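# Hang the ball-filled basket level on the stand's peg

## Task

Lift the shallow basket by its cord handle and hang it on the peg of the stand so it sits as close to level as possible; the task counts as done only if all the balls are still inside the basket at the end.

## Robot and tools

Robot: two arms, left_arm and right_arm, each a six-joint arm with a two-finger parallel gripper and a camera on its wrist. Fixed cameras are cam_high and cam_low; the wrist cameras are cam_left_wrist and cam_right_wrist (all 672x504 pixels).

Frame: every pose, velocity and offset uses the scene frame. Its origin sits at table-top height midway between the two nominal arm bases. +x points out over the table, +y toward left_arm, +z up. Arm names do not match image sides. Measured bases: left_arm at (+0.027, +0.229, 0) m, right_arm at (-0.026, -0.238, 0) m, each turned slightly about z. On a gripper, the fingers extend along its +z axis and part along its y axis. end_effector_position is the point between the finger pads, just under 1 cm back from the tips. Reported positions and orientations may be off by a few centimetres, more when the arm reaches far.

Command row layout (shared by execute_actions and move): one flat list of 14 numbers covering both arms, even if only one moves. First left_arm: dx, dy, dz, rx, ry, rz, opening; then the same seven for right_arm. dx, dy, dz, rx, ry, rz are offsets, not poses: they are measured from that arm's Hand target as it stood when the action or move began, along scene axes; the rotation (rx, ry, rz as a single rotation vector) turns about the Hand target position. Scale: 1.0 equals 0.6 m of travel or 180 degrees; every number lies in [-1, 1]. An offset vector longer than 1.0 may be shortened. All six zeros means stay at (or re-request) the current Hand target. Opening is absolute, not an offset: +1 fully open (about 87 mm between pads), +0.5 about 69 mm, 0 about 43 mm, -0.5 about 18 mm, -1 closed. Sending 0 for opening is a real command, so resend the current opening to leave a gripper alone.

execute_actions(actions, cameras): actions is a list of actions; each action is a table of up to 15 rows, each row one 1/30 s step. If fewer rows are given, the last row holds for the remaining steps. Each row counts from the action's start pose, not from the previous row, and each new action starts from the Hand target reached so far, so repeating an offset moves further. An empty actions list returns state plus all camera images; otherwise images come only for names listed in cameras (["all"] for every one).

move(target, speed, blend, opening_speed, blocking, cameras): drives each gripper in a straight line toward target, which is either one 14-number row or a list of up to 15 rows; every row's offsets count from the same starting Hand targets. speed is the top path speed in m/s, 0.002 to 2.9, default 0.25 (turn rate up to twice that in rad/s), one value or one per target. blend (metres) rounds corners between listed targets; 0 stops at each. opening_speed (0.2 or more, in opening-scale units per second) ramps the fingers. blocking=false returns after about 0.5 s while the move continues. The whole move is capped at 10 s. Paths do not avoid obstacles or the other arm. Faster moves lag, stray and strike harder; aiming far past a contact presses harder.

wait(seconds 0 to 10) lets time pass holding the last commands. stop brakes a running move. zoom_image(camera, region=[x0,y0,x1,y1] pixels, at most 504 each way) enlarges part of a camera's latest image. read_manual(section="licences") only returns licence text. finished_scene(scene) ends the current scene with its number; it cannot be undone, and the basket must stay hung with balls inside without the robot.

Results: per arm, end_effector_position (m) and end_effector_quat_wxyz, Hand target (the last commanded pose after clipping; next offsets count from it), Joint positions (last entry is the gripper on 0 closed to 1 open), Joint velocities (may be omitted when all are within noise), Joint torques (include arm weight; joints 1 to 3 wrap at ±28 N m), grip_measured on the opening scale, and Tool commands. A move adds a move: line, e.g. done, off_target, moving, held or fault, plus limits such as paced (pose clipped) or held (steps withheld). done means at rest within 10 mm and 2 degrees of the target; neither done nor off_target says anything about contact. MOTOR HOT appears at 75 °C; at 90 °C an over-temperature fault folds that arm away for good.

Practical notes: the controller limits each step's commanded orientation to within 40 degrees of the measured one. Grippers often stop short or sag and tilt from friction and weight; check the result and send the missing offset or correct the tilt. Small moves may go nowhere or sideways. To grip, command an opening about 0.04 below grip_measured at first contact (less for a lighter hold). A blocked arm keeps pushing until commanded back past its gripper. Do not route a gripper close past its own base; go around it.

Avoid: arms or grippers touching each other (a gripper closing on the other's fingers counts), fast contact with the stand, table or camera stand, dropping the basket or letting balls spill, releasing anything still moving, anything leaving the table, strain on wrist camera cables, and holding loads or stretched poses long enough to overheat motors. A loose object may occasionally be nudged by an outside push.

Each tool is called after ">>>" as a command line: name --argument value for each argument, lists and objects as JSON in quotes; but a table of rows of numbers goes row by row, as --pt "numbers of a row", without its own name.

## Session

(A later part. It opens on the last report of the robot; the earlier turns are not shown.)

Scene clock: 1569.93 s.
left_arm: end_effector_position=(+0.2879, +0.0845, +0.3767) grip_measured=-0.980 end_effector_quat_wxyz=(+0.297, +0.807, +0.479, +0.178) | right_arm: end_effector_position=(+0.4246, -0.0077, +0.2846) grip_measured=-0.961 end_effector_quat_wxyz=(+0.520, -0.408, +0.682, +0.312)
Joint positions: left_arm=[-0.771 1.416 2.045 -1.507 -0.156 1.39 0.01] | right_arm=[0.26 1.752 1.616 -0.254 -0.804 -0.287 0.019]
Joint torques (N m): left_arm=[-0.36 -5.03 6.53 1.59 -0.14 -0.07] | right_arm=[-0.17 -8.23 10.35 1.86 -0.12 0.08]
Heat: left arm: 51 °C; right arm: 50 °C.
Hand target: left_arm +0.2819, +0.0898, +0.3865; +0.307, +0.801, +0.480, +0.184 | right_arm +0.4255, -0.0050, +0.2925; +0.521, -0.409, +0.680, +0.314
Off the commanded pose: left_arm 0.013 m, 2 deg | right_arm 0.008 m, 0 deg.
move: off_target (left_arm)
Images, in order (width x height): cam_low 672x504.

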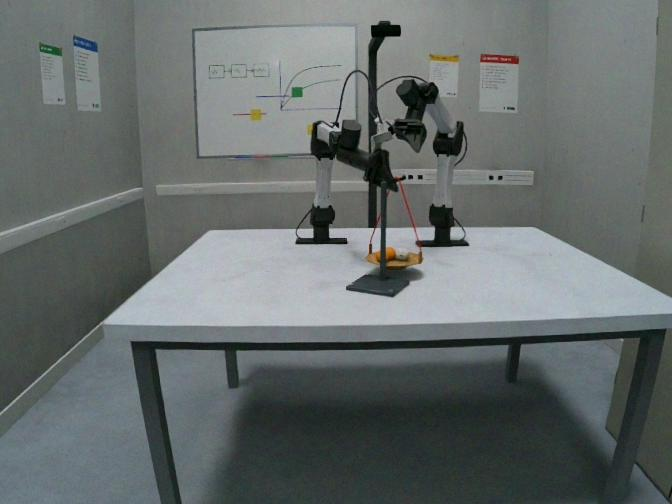

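>>> move --target '[0,0,0,0,0,0,-1,0,0,0,0,0,0,-0.1]' --opening_speed 0.2 --cameras '["cam_low","cam_right_wrist"]'

>>> zoom_image --camera "cam_low" --region '[360, 230, 430, 300]'

Scene clock: 1578.30 s.
left_arm: end_effector_position=(+0.2879, +0.0845, +0.3767) grip_measured=-0.980 end_effector_quat_wxyz=(+0.297, +0.807, +0.479, +0.178) | right_arm: end_effector_position=(+0.4246, -0.0077, +0.2846) grip_measured=-0.100 end_effector_quat_wxyz=(+0.520, -0.408, +0.682, +0.312)
Joint positions: left_arm=[-0.771 1.416 2.045 -1.507 -0.156 1.39 0.01] | right_arm=[0.26 1.752 1.616 -0.254 -0.804 -0.287 0.45]
Joint torques (N m): left_arm=[-0.38 -5.04 6.53 1.59 -0.15 -0.07] | right_arm=[0.02 -8.08 10.37 1.78 -0.09 0.06]
Heat: left arm: 51 °C; right arm: 51 °C.
Hand target: left_arm +0.2819, +0.0898, +0.3865; +0.307, +0.801, +0.480, +0.184 | right_arm +0.4255, -0.0049, +0.2925; +0.522, -0.409, +0.680, +0.314
Off the commanded pose: left_arm 0.013 m, 2 deg | right_arm 0.008 m, 0 deg.
move: off_target (left_arm)
camera_calibration:
cam_right_wrist: T_world_to_cam=[[0.881105, -0.472904, -0.00394763, -0.377996], [-0.43344, -0.80418, -0.406724, 0.314189], [0.189167, 0.360077, -0.913543, 0.325808], [0, 0, 0, 1]] pos_world=[0.407604, -0.0434075, 0.423935]
Images, in order (width x height): cam_low 672x504, cam_right_wrist 672x504.

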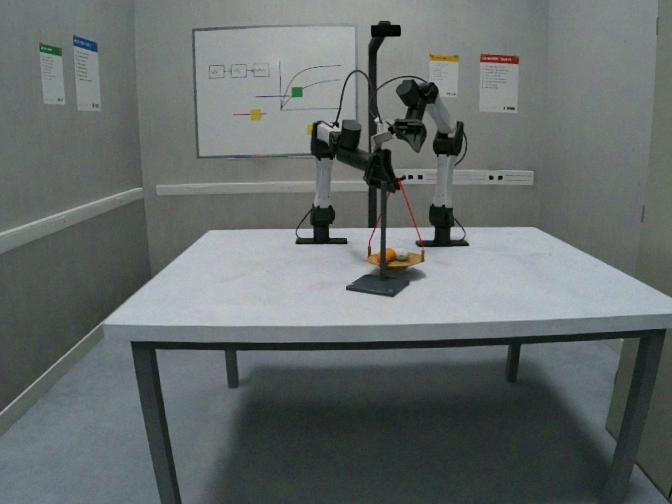

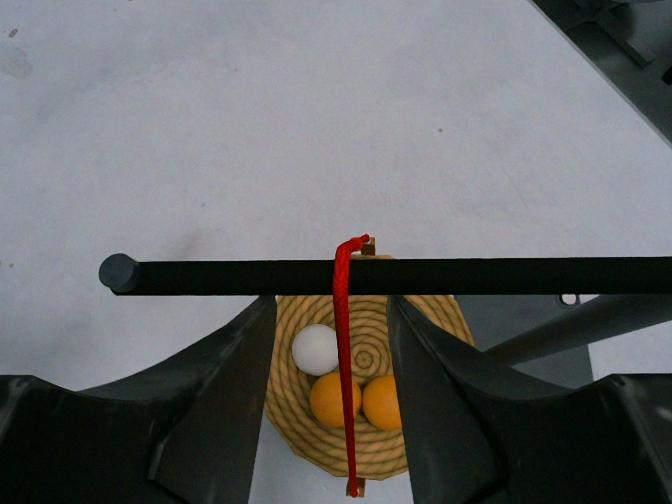

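Scaled by 7.200 from the camera's 672x504 image, which has a finer 960x720 frame.

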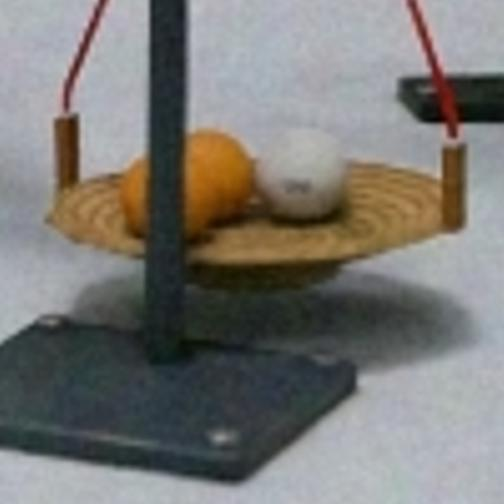

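>>> move --target '[0,0,0,0,0,0,-1,0,0,0,0,0,0,-1]' --opening_speed 0.6

>>> move --target '[0,0,0,0,0,0,-1,0,0,0.012,0,0,0,-1]' --speed 0.01 --cameras '["cam_low"]'

>>> zoom_image --camera "cam_low" --region '[360, 230, 430, 300]'

Scene clock: 1601.17 s.
left_arm: end_effector_position=(+0.2879, +0.0845, +0.3767) grip_measured=-0.980 end_effector_quat_wxyz=(+0.297, +0.807, +0.479, +0.178) | right_arm: end_effector_position=(+0.4246, -0.0077, +0.2846) grip_measured=-0.943 end_effector_quat_wxyz=(+0.520, -0.408, +0.682, +0.312)
Joint positions: left_arm=[-0.771 1.416 2.045 -1.507 -0.156 1.39 0.01] | right_arm=[0.26 1.752 1.616 -0.254 -0.804 -0.287 0.028]
Joint torques (N m): left_arm=[-0.38 -5.03 6.5 1.6 -0.15 -0.06] | right_arm=[0.14 -8.01 10.36 1.83 -0.09 0.08]
Heat: left arm: 51 °C; right arm: 53 °C.
Hand target: left_arm +0.2819, +0.0898, +0.3865; +0.307, +0.801, +0.480, +0.184 | right_arm +0.4255, -0.0049, +0.2925; +0.522, -0.409, +0.680, +0.314
Off the commanded pose: left_arm 0.013 m, 2 deg | right_arm 0.008 m, 0 deg.
move: off_target (left_arm)

Scene clock: 1602.30 s.
left_arm: end_effector_position=(+0.2879, +0.0845, +0.3767) grip_measured=-0.980 end_effector_quat_wxyz=(+0.297, +0.807, +0.479, +0.178) | right_arm: end_effector_position=(+0.4238, -0.0079, +0.2932) grip_measured=-0.943 end_effector_quat_wxyz=(+0.521, -0.409, +0.681, +0.312)
Joint positions: left_arm=[-0.771 1.416 2.045 -1.507 -0.156 1.39 0.01] | right_arm=[0.26 1.752 1.649 -0.285 -0.804 -0.287 0.028]
Joint torques (N m): left_arm=[-0.36 -5.01 6.52 1.59 -0.14 -0.06] | right_arm=[0.09 -7.76 10.07 1.92 -0.08 -0.01]
Heat: left arm: 51 °C; right arm: 53 °C.
Hand target: left_arm +0.2819, +0.0898, +0.3865; +0.307, +0.801, +0.480, +0.184 | right_arm +0.4255, -0.0050, +0.2996; +0.521, -0.409, +0.680, +0.314
Off the commanded pose: left_arm 0.013 m, 2 deg | right_arm 0.007 m, 0 deg.
move: off_target (left_arm)
Images, in order (width x height): cam_low 672x504.

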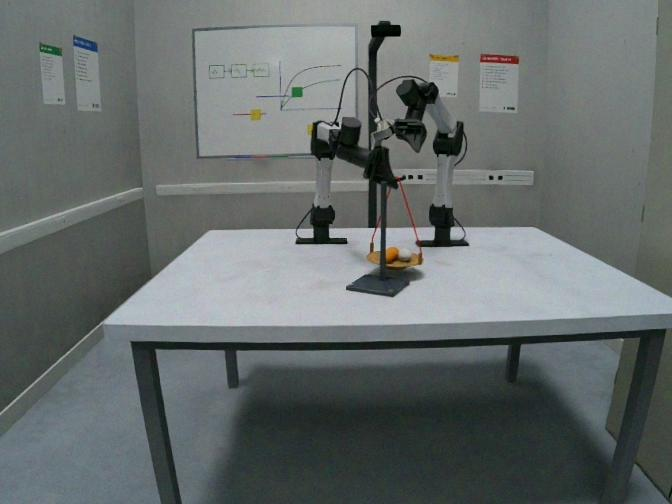

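Scaled by 7.200 from the camera's 672x504 image, which has a finer 960x720 frame.

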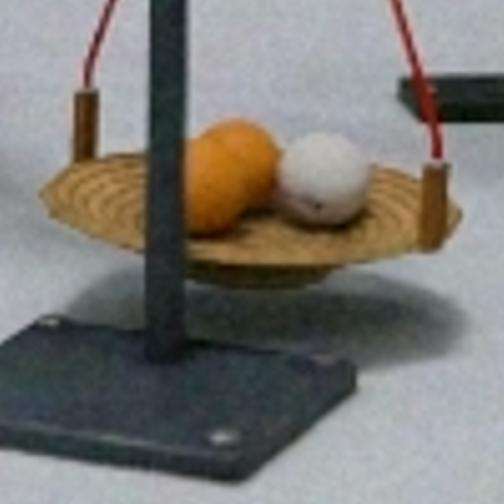

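>>> move --target '[0,0,0,0,0,0,-1,0,0,0,0,0,0,-0.1]' --opening_speed 0.3 --cameras '["cam_low","cam_right_wrist"]'

>>> zoom_image --camera "cam_low" --region '[360, 230, 430, 300]'

Scene clock: 1614.00 s.
left_arm: end_effector_position=(+0.2879, +0.0845, +0.3767) grip_measured=-0.980 end_effector_quat_wxyz=(+0.297, +0.807, +0.479, +0.178) | right_arm: end_effector_position=(+0.4238, -0.0079, +0.2932) grip_measured=-0.100 end_effector_quat_wxyz=(+0.521, -0.408, +0.682, +0.312)
Joint positions: left_arm=[-0.771 1.416 2.045 -1.507 -0.156 1.39 0.01] | right_arm=[0.26 1.752 1.649 -0.285 -0.804 -0.287 0.45]
Joint torques (N m): left_arm=[-0.36 -5.03 6.53 1.59 -0.14 -0.06] | right_arm=[-0.03 -7.92 10.06 1.85 -0.07 0.05]
Heat: left arm: 51 °C; right arm: 53 °C.
Hand target: left_arm +0.2819, +0.0898, +0.3865; +0.307, +0.801, +0.480, +0.184 | right_arm +0.4255, -0.0049, +0.2996; +0.521, -0.409, +0.680, +0.314
Off the commanded pose: left_arm 0.013 m, 2 deg | right_arm 0.007 m, 0 deg.
move: off_target (left_arm)
camera_calibration:
cam_right_wrist: T_world_to_cam=[[0.881135, -0.472859, -0.00254723, -0.377792], [-0.432639, -0.803991, -0.407949, 0.317265], [0.190854, 0.36056, -0.913001, 0.332936], [0, 0, 0, 1]] pos_world=[0.406605, -0.0436072, 0.432436]
Images, in order (width x height): cam_low 672x504, cam_right_wrist 672x504.

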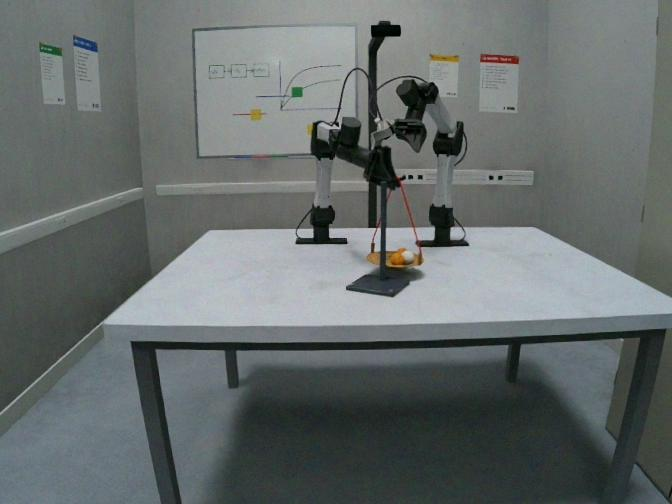

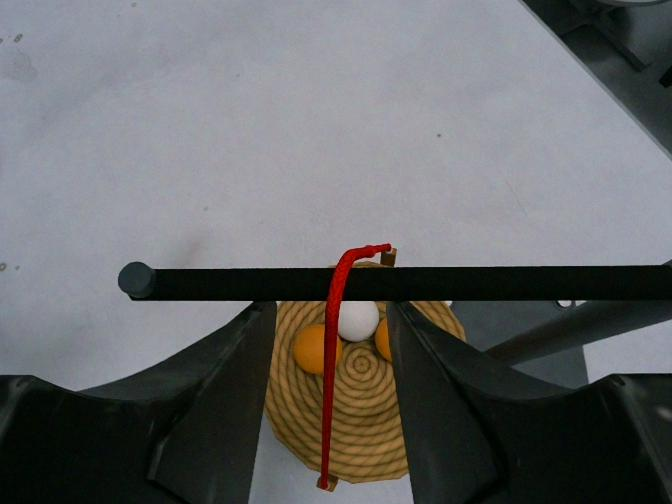

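Scaled by 7.200 from the camera's 672x504 image, which has a finer 960x720 frame.

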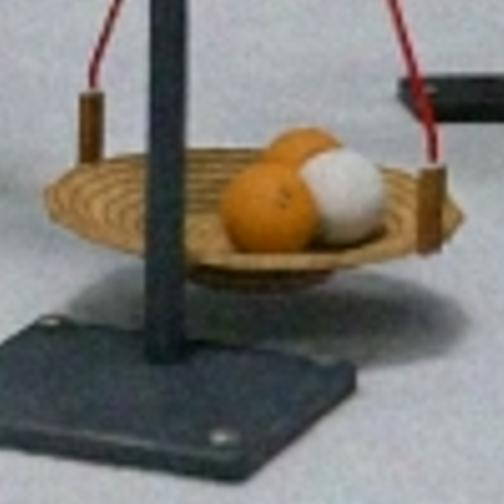

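>>> move --target '[0,0,0,0,0,0,-1,0,0,0,0,0,0,-1]' --opening_speed 0.7

>>> move --target '[0,0,0,0,0,0,-1,0,0,-0.025,0,0,0,-1]' --speed 0.02 --cameras '["cam_low"]'

>>> zoom_image --camera "cam_low" --region '[360, 230, 430, 300]'

Scene clock: 1621.63 s.
left_arm: end_effector_position=(+0.2879, +0.0845, +0.3767) grip_measured=-0.980 end_effector_quat_wxyz=(+0.297, +0.807, +0.479, +0.178) | right_arm: end_effector_position=(+0.4238, -0.0079, +0.2932) grip_measured=-0.936 end_effector_quat_wxyz=(+0.521, -0.408, +0.682, +0.312)
Joint positions: left_arm=[-0.771 1.416 2.045 -1.507 -0.156 1.39 0.01] | right_arm=[0.26 1.752 1.649 -0.285 -0.804 -0.287 0.032]
Joint torques (N m): left_arm=[-0.38 -5 6.52 1.59 -0.15 -0.06] | right_arm=[0.16 -7.76 10.11 1.83 -0.11 0.06]
Heat: left arm: 51 °C; right arm: 53 °C.
Hand target: left_arm +0.2819, +0.0898, +0.3865; +0.307, +0.801, +0.480, +0.184 | right_arm +0.4255, -0.0049, +0.2996; +0.521, -0.409, +0.680, +0.314
Off the commanded pose: left_arm 0.013 m, 2 deg | right_arm 0.007 m, 0 deg.
move: off_target (left_arm)

Scene clock: 1622.70 s.
left_arm: end_effector_position=(+0.2879, +0.0845, +0.3767) grip_measured=-0.980 end_effector_quat_wxyz=(+0.297, +0.807, +0.479, +0.178) | right_arm: end_effector_position=(+0.4250, -0.0076, +0.2916) grip_measured=-0.936 end_effector_quat_wxyz=(+0.524, -0.409, +0.679, +0.311)
Joint positions: left_arm=[-0.771 1.416 2.045 -1.507 -0.156 1.39 0.01] | right_arm=[0.26 1.752 1.637 -0.266 -0.804 -0.287 0.032]
Joint torques (N m): left_arm=[-0.35 -5.04 6.5 1.59 -0.15 -0.06] | right_arm=[-0.27 -8.06 5.31 2.22 0 0.03]
Heat: left arm: 51 °C; right arm: 53 °C.
Hand target: left_arm +0.2819, +0.0898, +0.3865; +0.307, +0.801, +0.480, +0.184 | right_arm +0.4255, -0.0049, +0.2847; +0.522, -0.409, +0.680, +0.314
Off the commanded pose: left_arm 0.013 m, 2 deg | right_arm 0.008 m, 0 deg.
move: off_target (left_arm)
Images, in order (width x height): cam_low 672x504.

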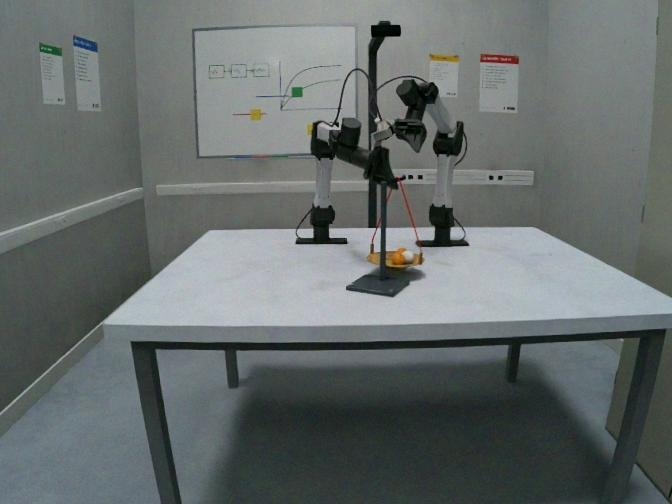

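Scaled by 7.200 from the camera's 672x504 image, which has a finer 960x720 frame.

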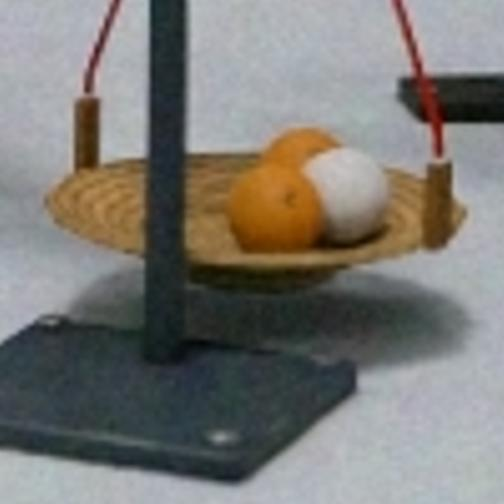

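>>> move --target '[0,0,0,0,0,0,-1,0,0,-0.003,0,0,0,-1]' --speed 0.01 --cameras '["cam_low"]'

>>> zoom_image --camera "cam_low" --region '[360, 230, 430, 300]'

Scene clock: 1627.70 s.
left_arm: end_effector_position=(+0.2879, +0.0845, +0.3767) grip_measured=-0.980 end_effector_quat_wxyz=(+0.297, +0.807, +0.479, +0.178) | right_arm: end_effector_position=(+0.4255, -0.0075, +0.2905) grip_measured=-0.936 end_effector_quat_wxyz=(+0.525, -0.409, +0.679, +0.311)
Joint positions: left_arm=[-0.771 1.416 2.045 -1.507 -0.156 1.39 0.01] | right_arm=[0.26 1.752 1.63 -0.256 -0.804 -0.287 0.032]
Joint torques (N m): left_arm=[-0.36 -5.01 6.52 1.59 -0.15 -0.06] | right_arm=[-0.17 -8.4 5.39 2.29 -0.08 0]
Heat: left arm: 51 °C; right arm: 52 °C.
Hand target: left_arm +0.2819, +0.0898, +0.3865; +0.307, +0.801, +0.480, +0.184 | right_arm +0.4255, -0.0049, +0.2829; +0.521, -0.409, +0.680, +0.314
Off the commanded pose: left_arm 0.013 m, 2 deg | right_arm 0.008 m, 1 deg.
move: off_target (left_arm)
Images, in order (width x height): cam_low 672x504.

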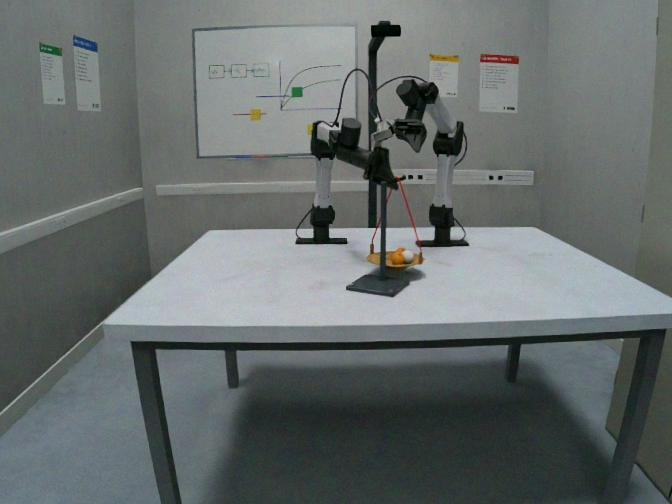

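Scaled by 7.200 from the camera's 672x504 image, which has a finer 960x720 frame.

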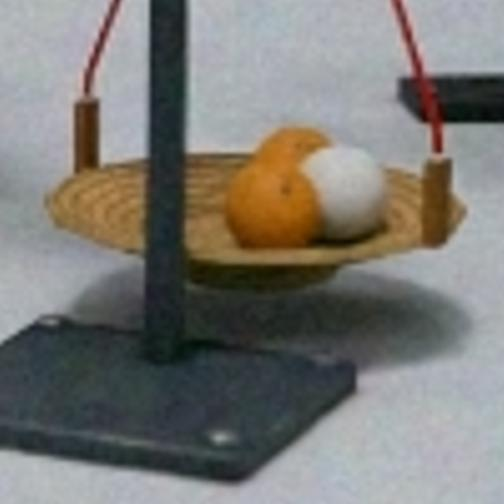

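>>> move --target '[0,0,0,0,0,0,-1,0,0,0,0,0,0,-0.1]' --opening_speed 0.35 --cameras '["cam_low","cam_right_wrist"]'

>>> zoom_image --camera "cam_low" --region '[360, 230, 430, 300]'

Scene clock: 1633.73 s.
left_arm: end_effector_position=(+0.2879, +0.0845, +0.3767) grip_measured=-0.980 end_effector_quat_wxyz=(+0.297, +0.807, +0.479, +0.178) | right_arm: end_effector_position=(+0.4259, -0.0074, +0.2910) grip_measured=-0.100 end_effector_quat_wxyz=(+0.526, -0.410, +0.678, +0.310)
Joint positions: left_arm=[-0.771 1.416 2.045 -1.507 -0.156 1.39 0.01] | right_arm=[0.26 1.752 1.63 -0.253 -0.804 -0.287 0.45]
Joint torques (N m): left_arm=[-0.36 -5.01 6.5 1.59 -0.15 -0.06] | right_arm=[-0.01 -8.27 4.97 2.23 -0.09 0.02]
Heat: left arm: 51 °C; right arm: 52 °C.
Hand target: left_arm +0.2819, +0.0898, +0.3865; +0.307, +0.801, +0.480, +0.184 | right_arm +0.4255, -0.0049, +0.2829; +0.521, -0.409, +0.680, +0.314
Off the commanded pose: left_arm 0.013 m, 2 deg | right_arm 0.009 m, 1 deg.
move: off_target (left_arm)
camera_calibration:
cam_right_wrist: T_world_to_cam=[[0.88108, -0.472904, 0.00770582, -0.382369], [-0.427172, -0.802659, -0.416248, 0.317743], [0.203031, 0.363456, -0.909218, 0.324168], [0, 0, 0, 1]] pos_world=[0.406812, -0.0436054, 0.429946]
Images, in order (width x height): cam_low 672x504, cam_right_wrist 672x504.

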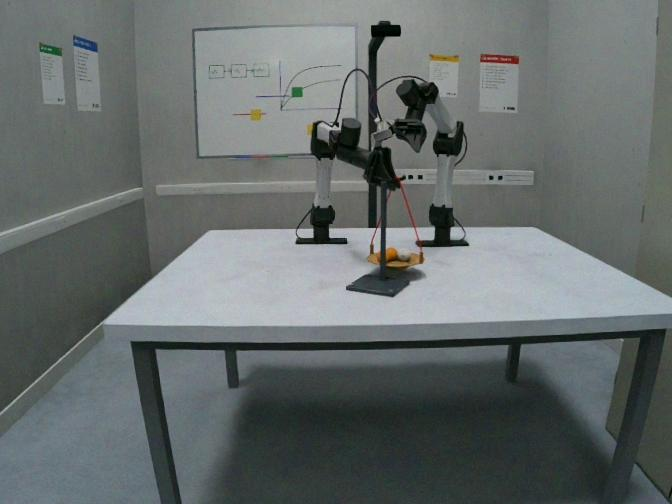

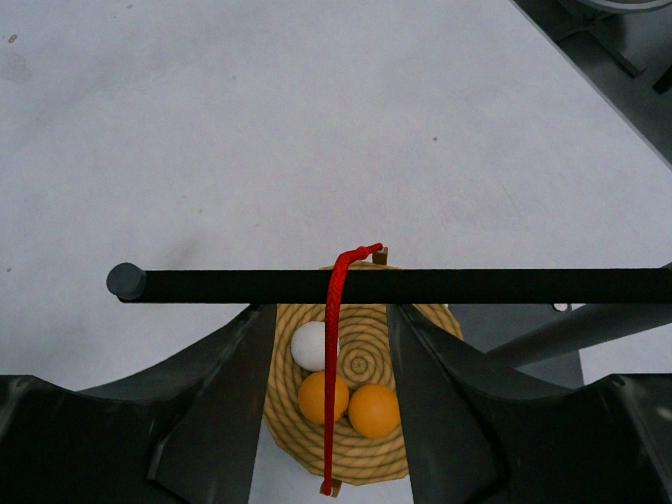

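Scaled by 7.200 from the camera's 672x504 image, which has a finer 960x720 frame.

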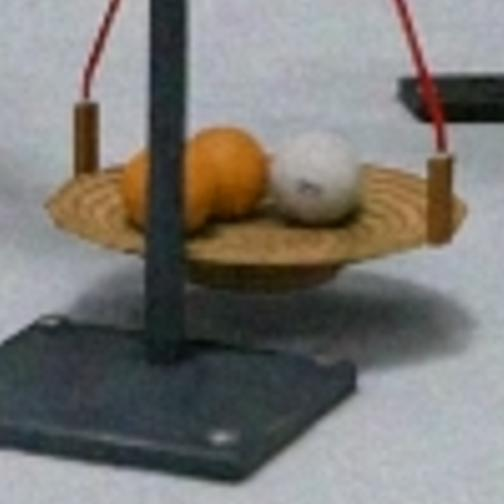

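>>> wait --seconds 2 --cameras '["cam_low","cam_right_wrist"]'

>>> zoom_image --camera "cam_low" --region '[360, 230, 430, 300]'

>>> zoom_image --camera "cam_right_wrist" --region '[240, 220, 490, 504]'

Scene clock: 1639.57 s.
left_arm: end_effector_position=(+0.2879, +0.0845, +0.3767) grip_measured=-0.980 end_effector_quat_wxyz=(+0.297, +0.807, +0.479, +0.178) | right_arm: end_effector_position=(+0.4259, -0.0074, +0.2910) grip_measured=-0.100 end_effector_quat_wxyz=(+0.526, -0.410, +0.678, +0.310)
Joint positions: left_arm=[-0.771 1.416 2.045 -1.507 -0.156 1.39 0.01] | right_arm=[0.26 1.752 1.63 -0.253 -0.804 -0.287 0.45]
Joint torques (N m): left_arm=[-0.35 -5.03 6.54 1.59 -0.15 -0.06] | right_arm=[0.01 -8.35 5.08 2.23 -0.1 0.11]
Heat: left arm: 51 °C; right arm: 51 °C.
Hand target: left_arm +0.2819, +0.0898, +0.3865; +0.307, +0.801, +0.480, +0.184 | right_arm +0.4255, -0.0049, +0.2829; +0.521, -0.409, +0.680, +0.314
Tool commands: left_gripper/opening=-1.0 right_gripper/opening=-0.1
Off the commanded pose: left_arm 0.013 m, 2 deg | right_arm 0.009 m, 1 deg.
wait: 2.00 s; at rest from the start
camera_calibration:
cam_right_wrist: T_world_to_cam=[[0.88108, -0.472904, 0.00770582, -0.382369], [-0.427172, -0.802659, -0.416248, 0.317743], [0.203031, 0.363456, -0.909218, 0.324168], [0, 0, 0, 1]] pos_world=[0.406812, -0.0436054, 0.429946]
Images, in order (width x height): cam_low 672x504, cam_right_wrist 672x504.

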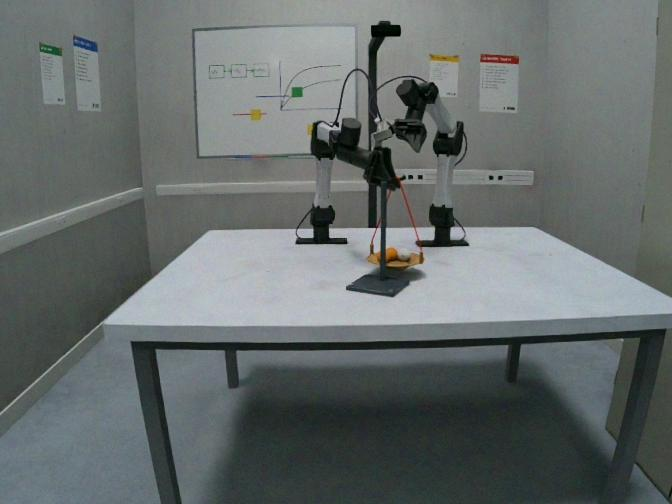

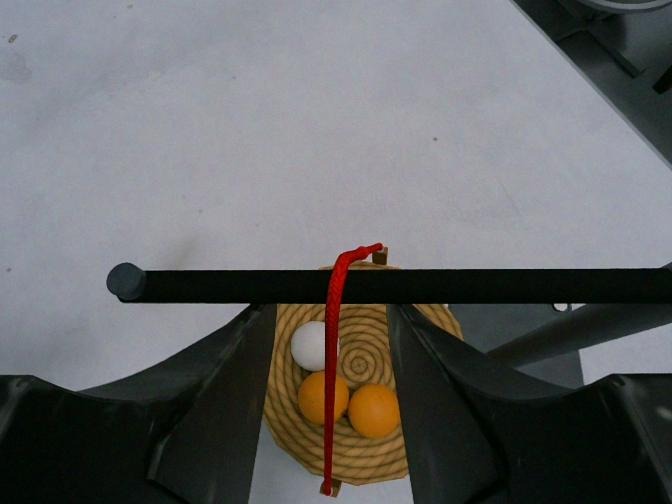

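Scaled by 7.200 from the camera's 672x504 image, which has a finer 960x720 frame.

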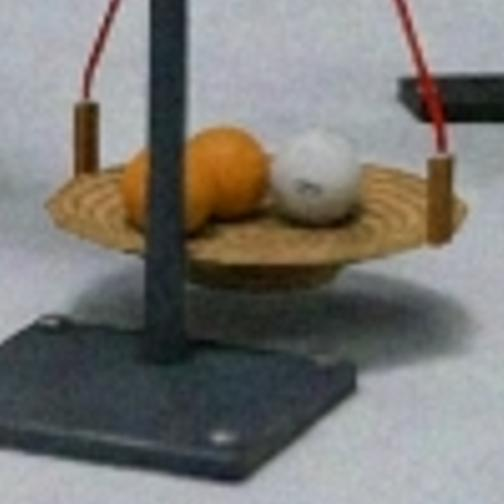

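Scaled by 1.775 from the camera's 672x504 image, which has a finer 960x720 frame.

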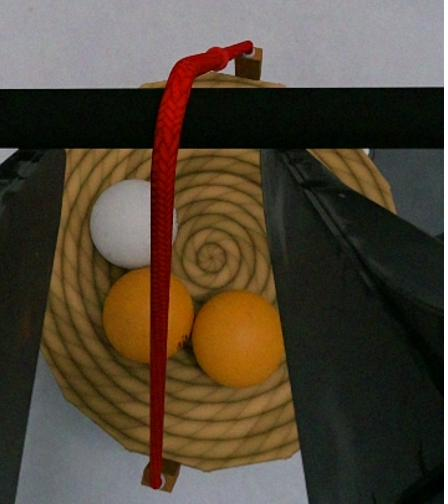

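>>> move --pt "0 0 0 0 0 0 -1 -0.03 -0.058 0.0135 0 0 0 -0.1" --pt "0 0 0 0 0 0 -1 -0.124 -0.24 0.0135 0 0 0 -0.1" --pt "0 0 0 0 0 0 -1 -0.2325 -0.442 0.0245 0.2185 0.1548 -0.1229 -0.1" --pt "0 0 0 0 0 0 -1 -0.2925 -0.592 -0.0555 0.4202 0.2976 -0.2364 -0.1" --speed '[0.05,0.1,0.25,0.25]' --blend '[0.01,0.03,0.03,0]' --cameras '["all"]'

>>> zoom_image --camera "cam_low" --region '[360, 230, 430, 300]'

>>> zoom_image --camera "cam_high" --region '[360, 150, 500, 300]'

>>> zoom_image --camera "cam_right_wrist" --region '[440, 90, 600, 290]'

Scene clock: 1656.27 s.
left_arm: end_effector_position=(+0.2879, +0.0845, +0.3767) grip_measured=-0.980 end_effector_quat_wxyz=(+0.297, +0.807, +0.479, +0.178) | right_arm: end_effector_position=(+0.2520, -0.3620, +0.2486) grip_measured=-0.100 end_effector_quat_wxyz=(+0.375, +0.393, +0.601, +0.586)
Joint positions: left_arm=[-0.771 1.416 2.045 -1.507 -0.156 1.39 0.01] | right_arm=[-1.024 1.364 0.735 0.322 -1.464 1.275 0.45]
Joint torques (N m): left_arm=[-0.38 -5.03 6.52 1.59 -0.14 -0.07] | right_arm=[-0.8 -6.27 5.07 1.89 -0.01 -0.03]
Heat: left arm: 51 °C; right arm: 50 °C.
Hand target: left_arm +0.2819, +0.0898, +0.3865; +0.307, +0.801, +0.480, +0.184 | right_arm +0.2501, -0.3601, +0.2497; +0.388, +0.392, +0.592, +0.587
Off the commanded pose: left_arm 0.013 m, 2 deg | right_arm 0.003 m, 2 deg.
move: off_target (left_arm)
camera_calibration:
cam_left_wrist: T_world_to_cam=[[-0.662506, 0.346772, -0.663954, 0.409045], [-0.157395, 0.802152, 0.576003, -0.2199], [0.732334, 0.486108, -0.47685, 0.0711916], [0, 0, 0, 1]] pos_world=[0.184247, -0.0000590723, 0.432197]
cam_right_wrist: T_world_to_cam=[[-0.0355124, -0.00143854, -0.999368, 0.255453], [-0.964737, 0.261023, 0.033906, 0.349818], [0.26081, 0.965331, -0.0106574, 0.429633], [0, 0, 0, 1]] pos_world=[0.234502, -0.505681, 0.248009]

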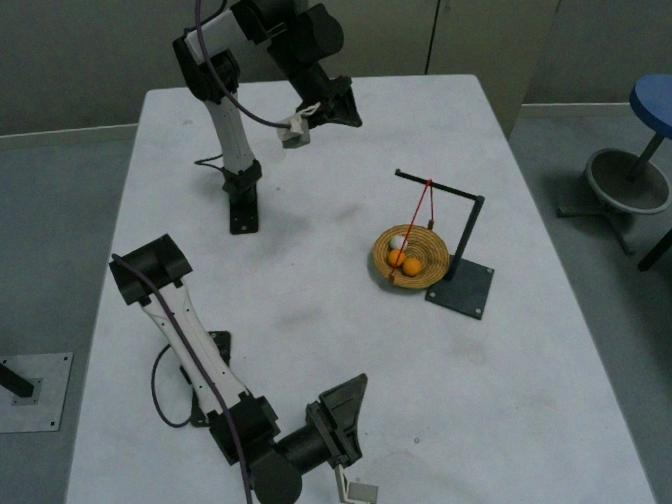

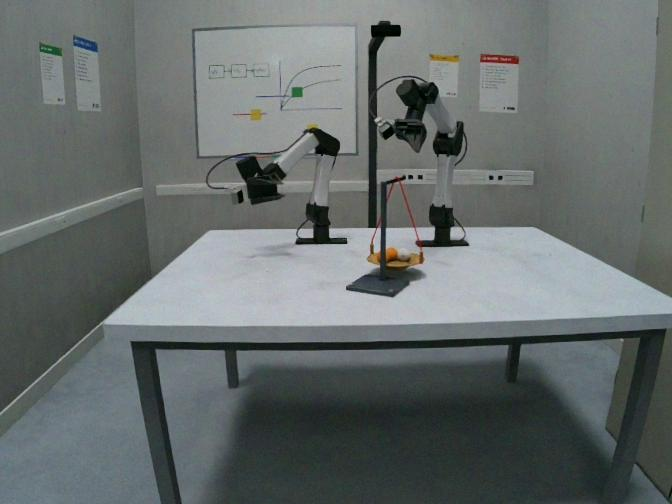

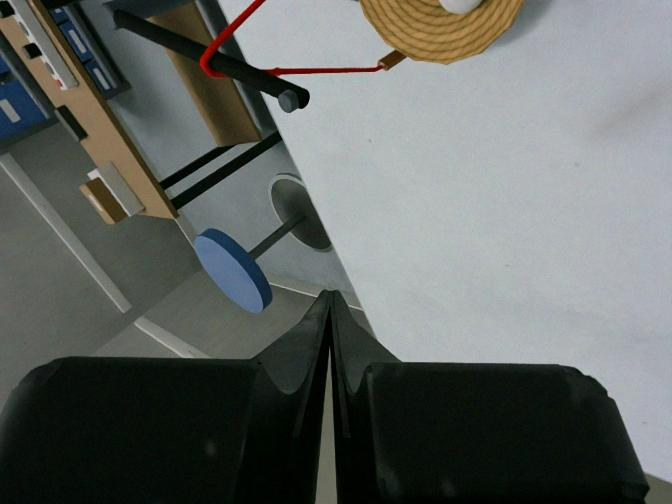

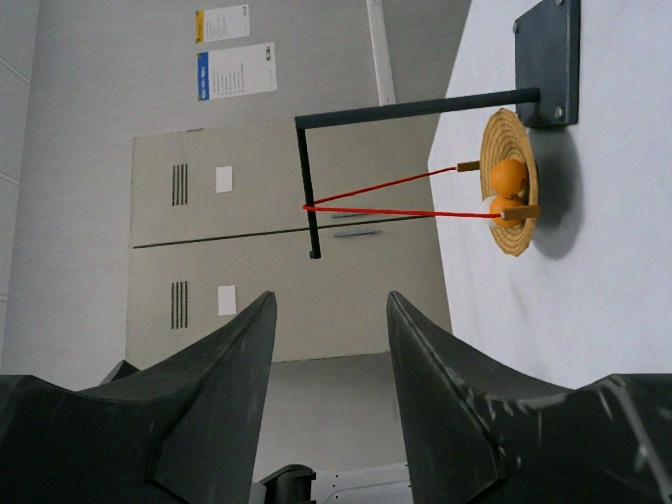

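Scaled by 7.200 from the camera's 672x504 image, which has a finer 960x720 frame.

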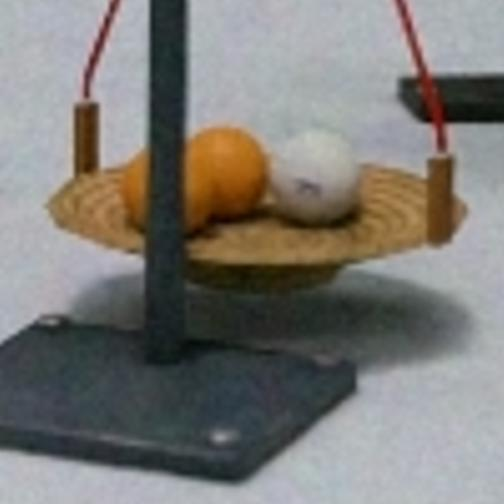

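Scaled by 3.360 from the camera's 672x504 image, which has a finer 960x720 frame.

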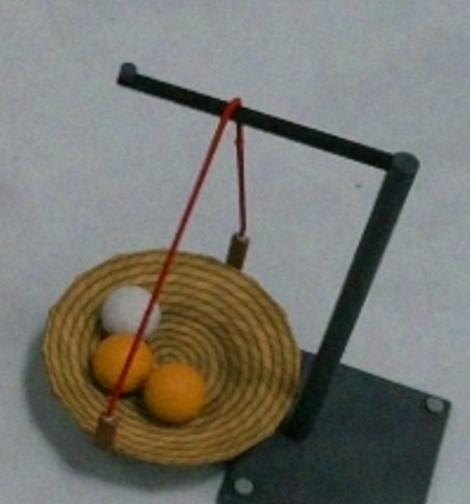

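Scaled by 2.520 from the camera's 672x504 image, which has a finer 960x720 frame.

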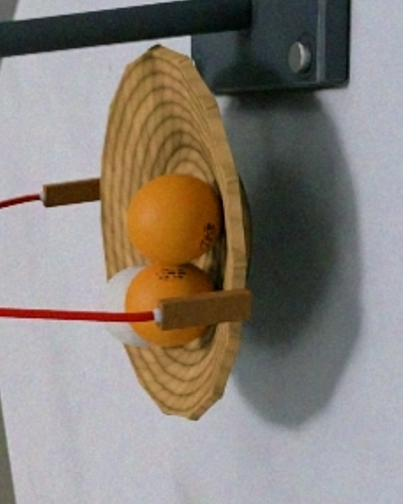

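>>> finished_scene --scene 3

The scene is finished: the task was done.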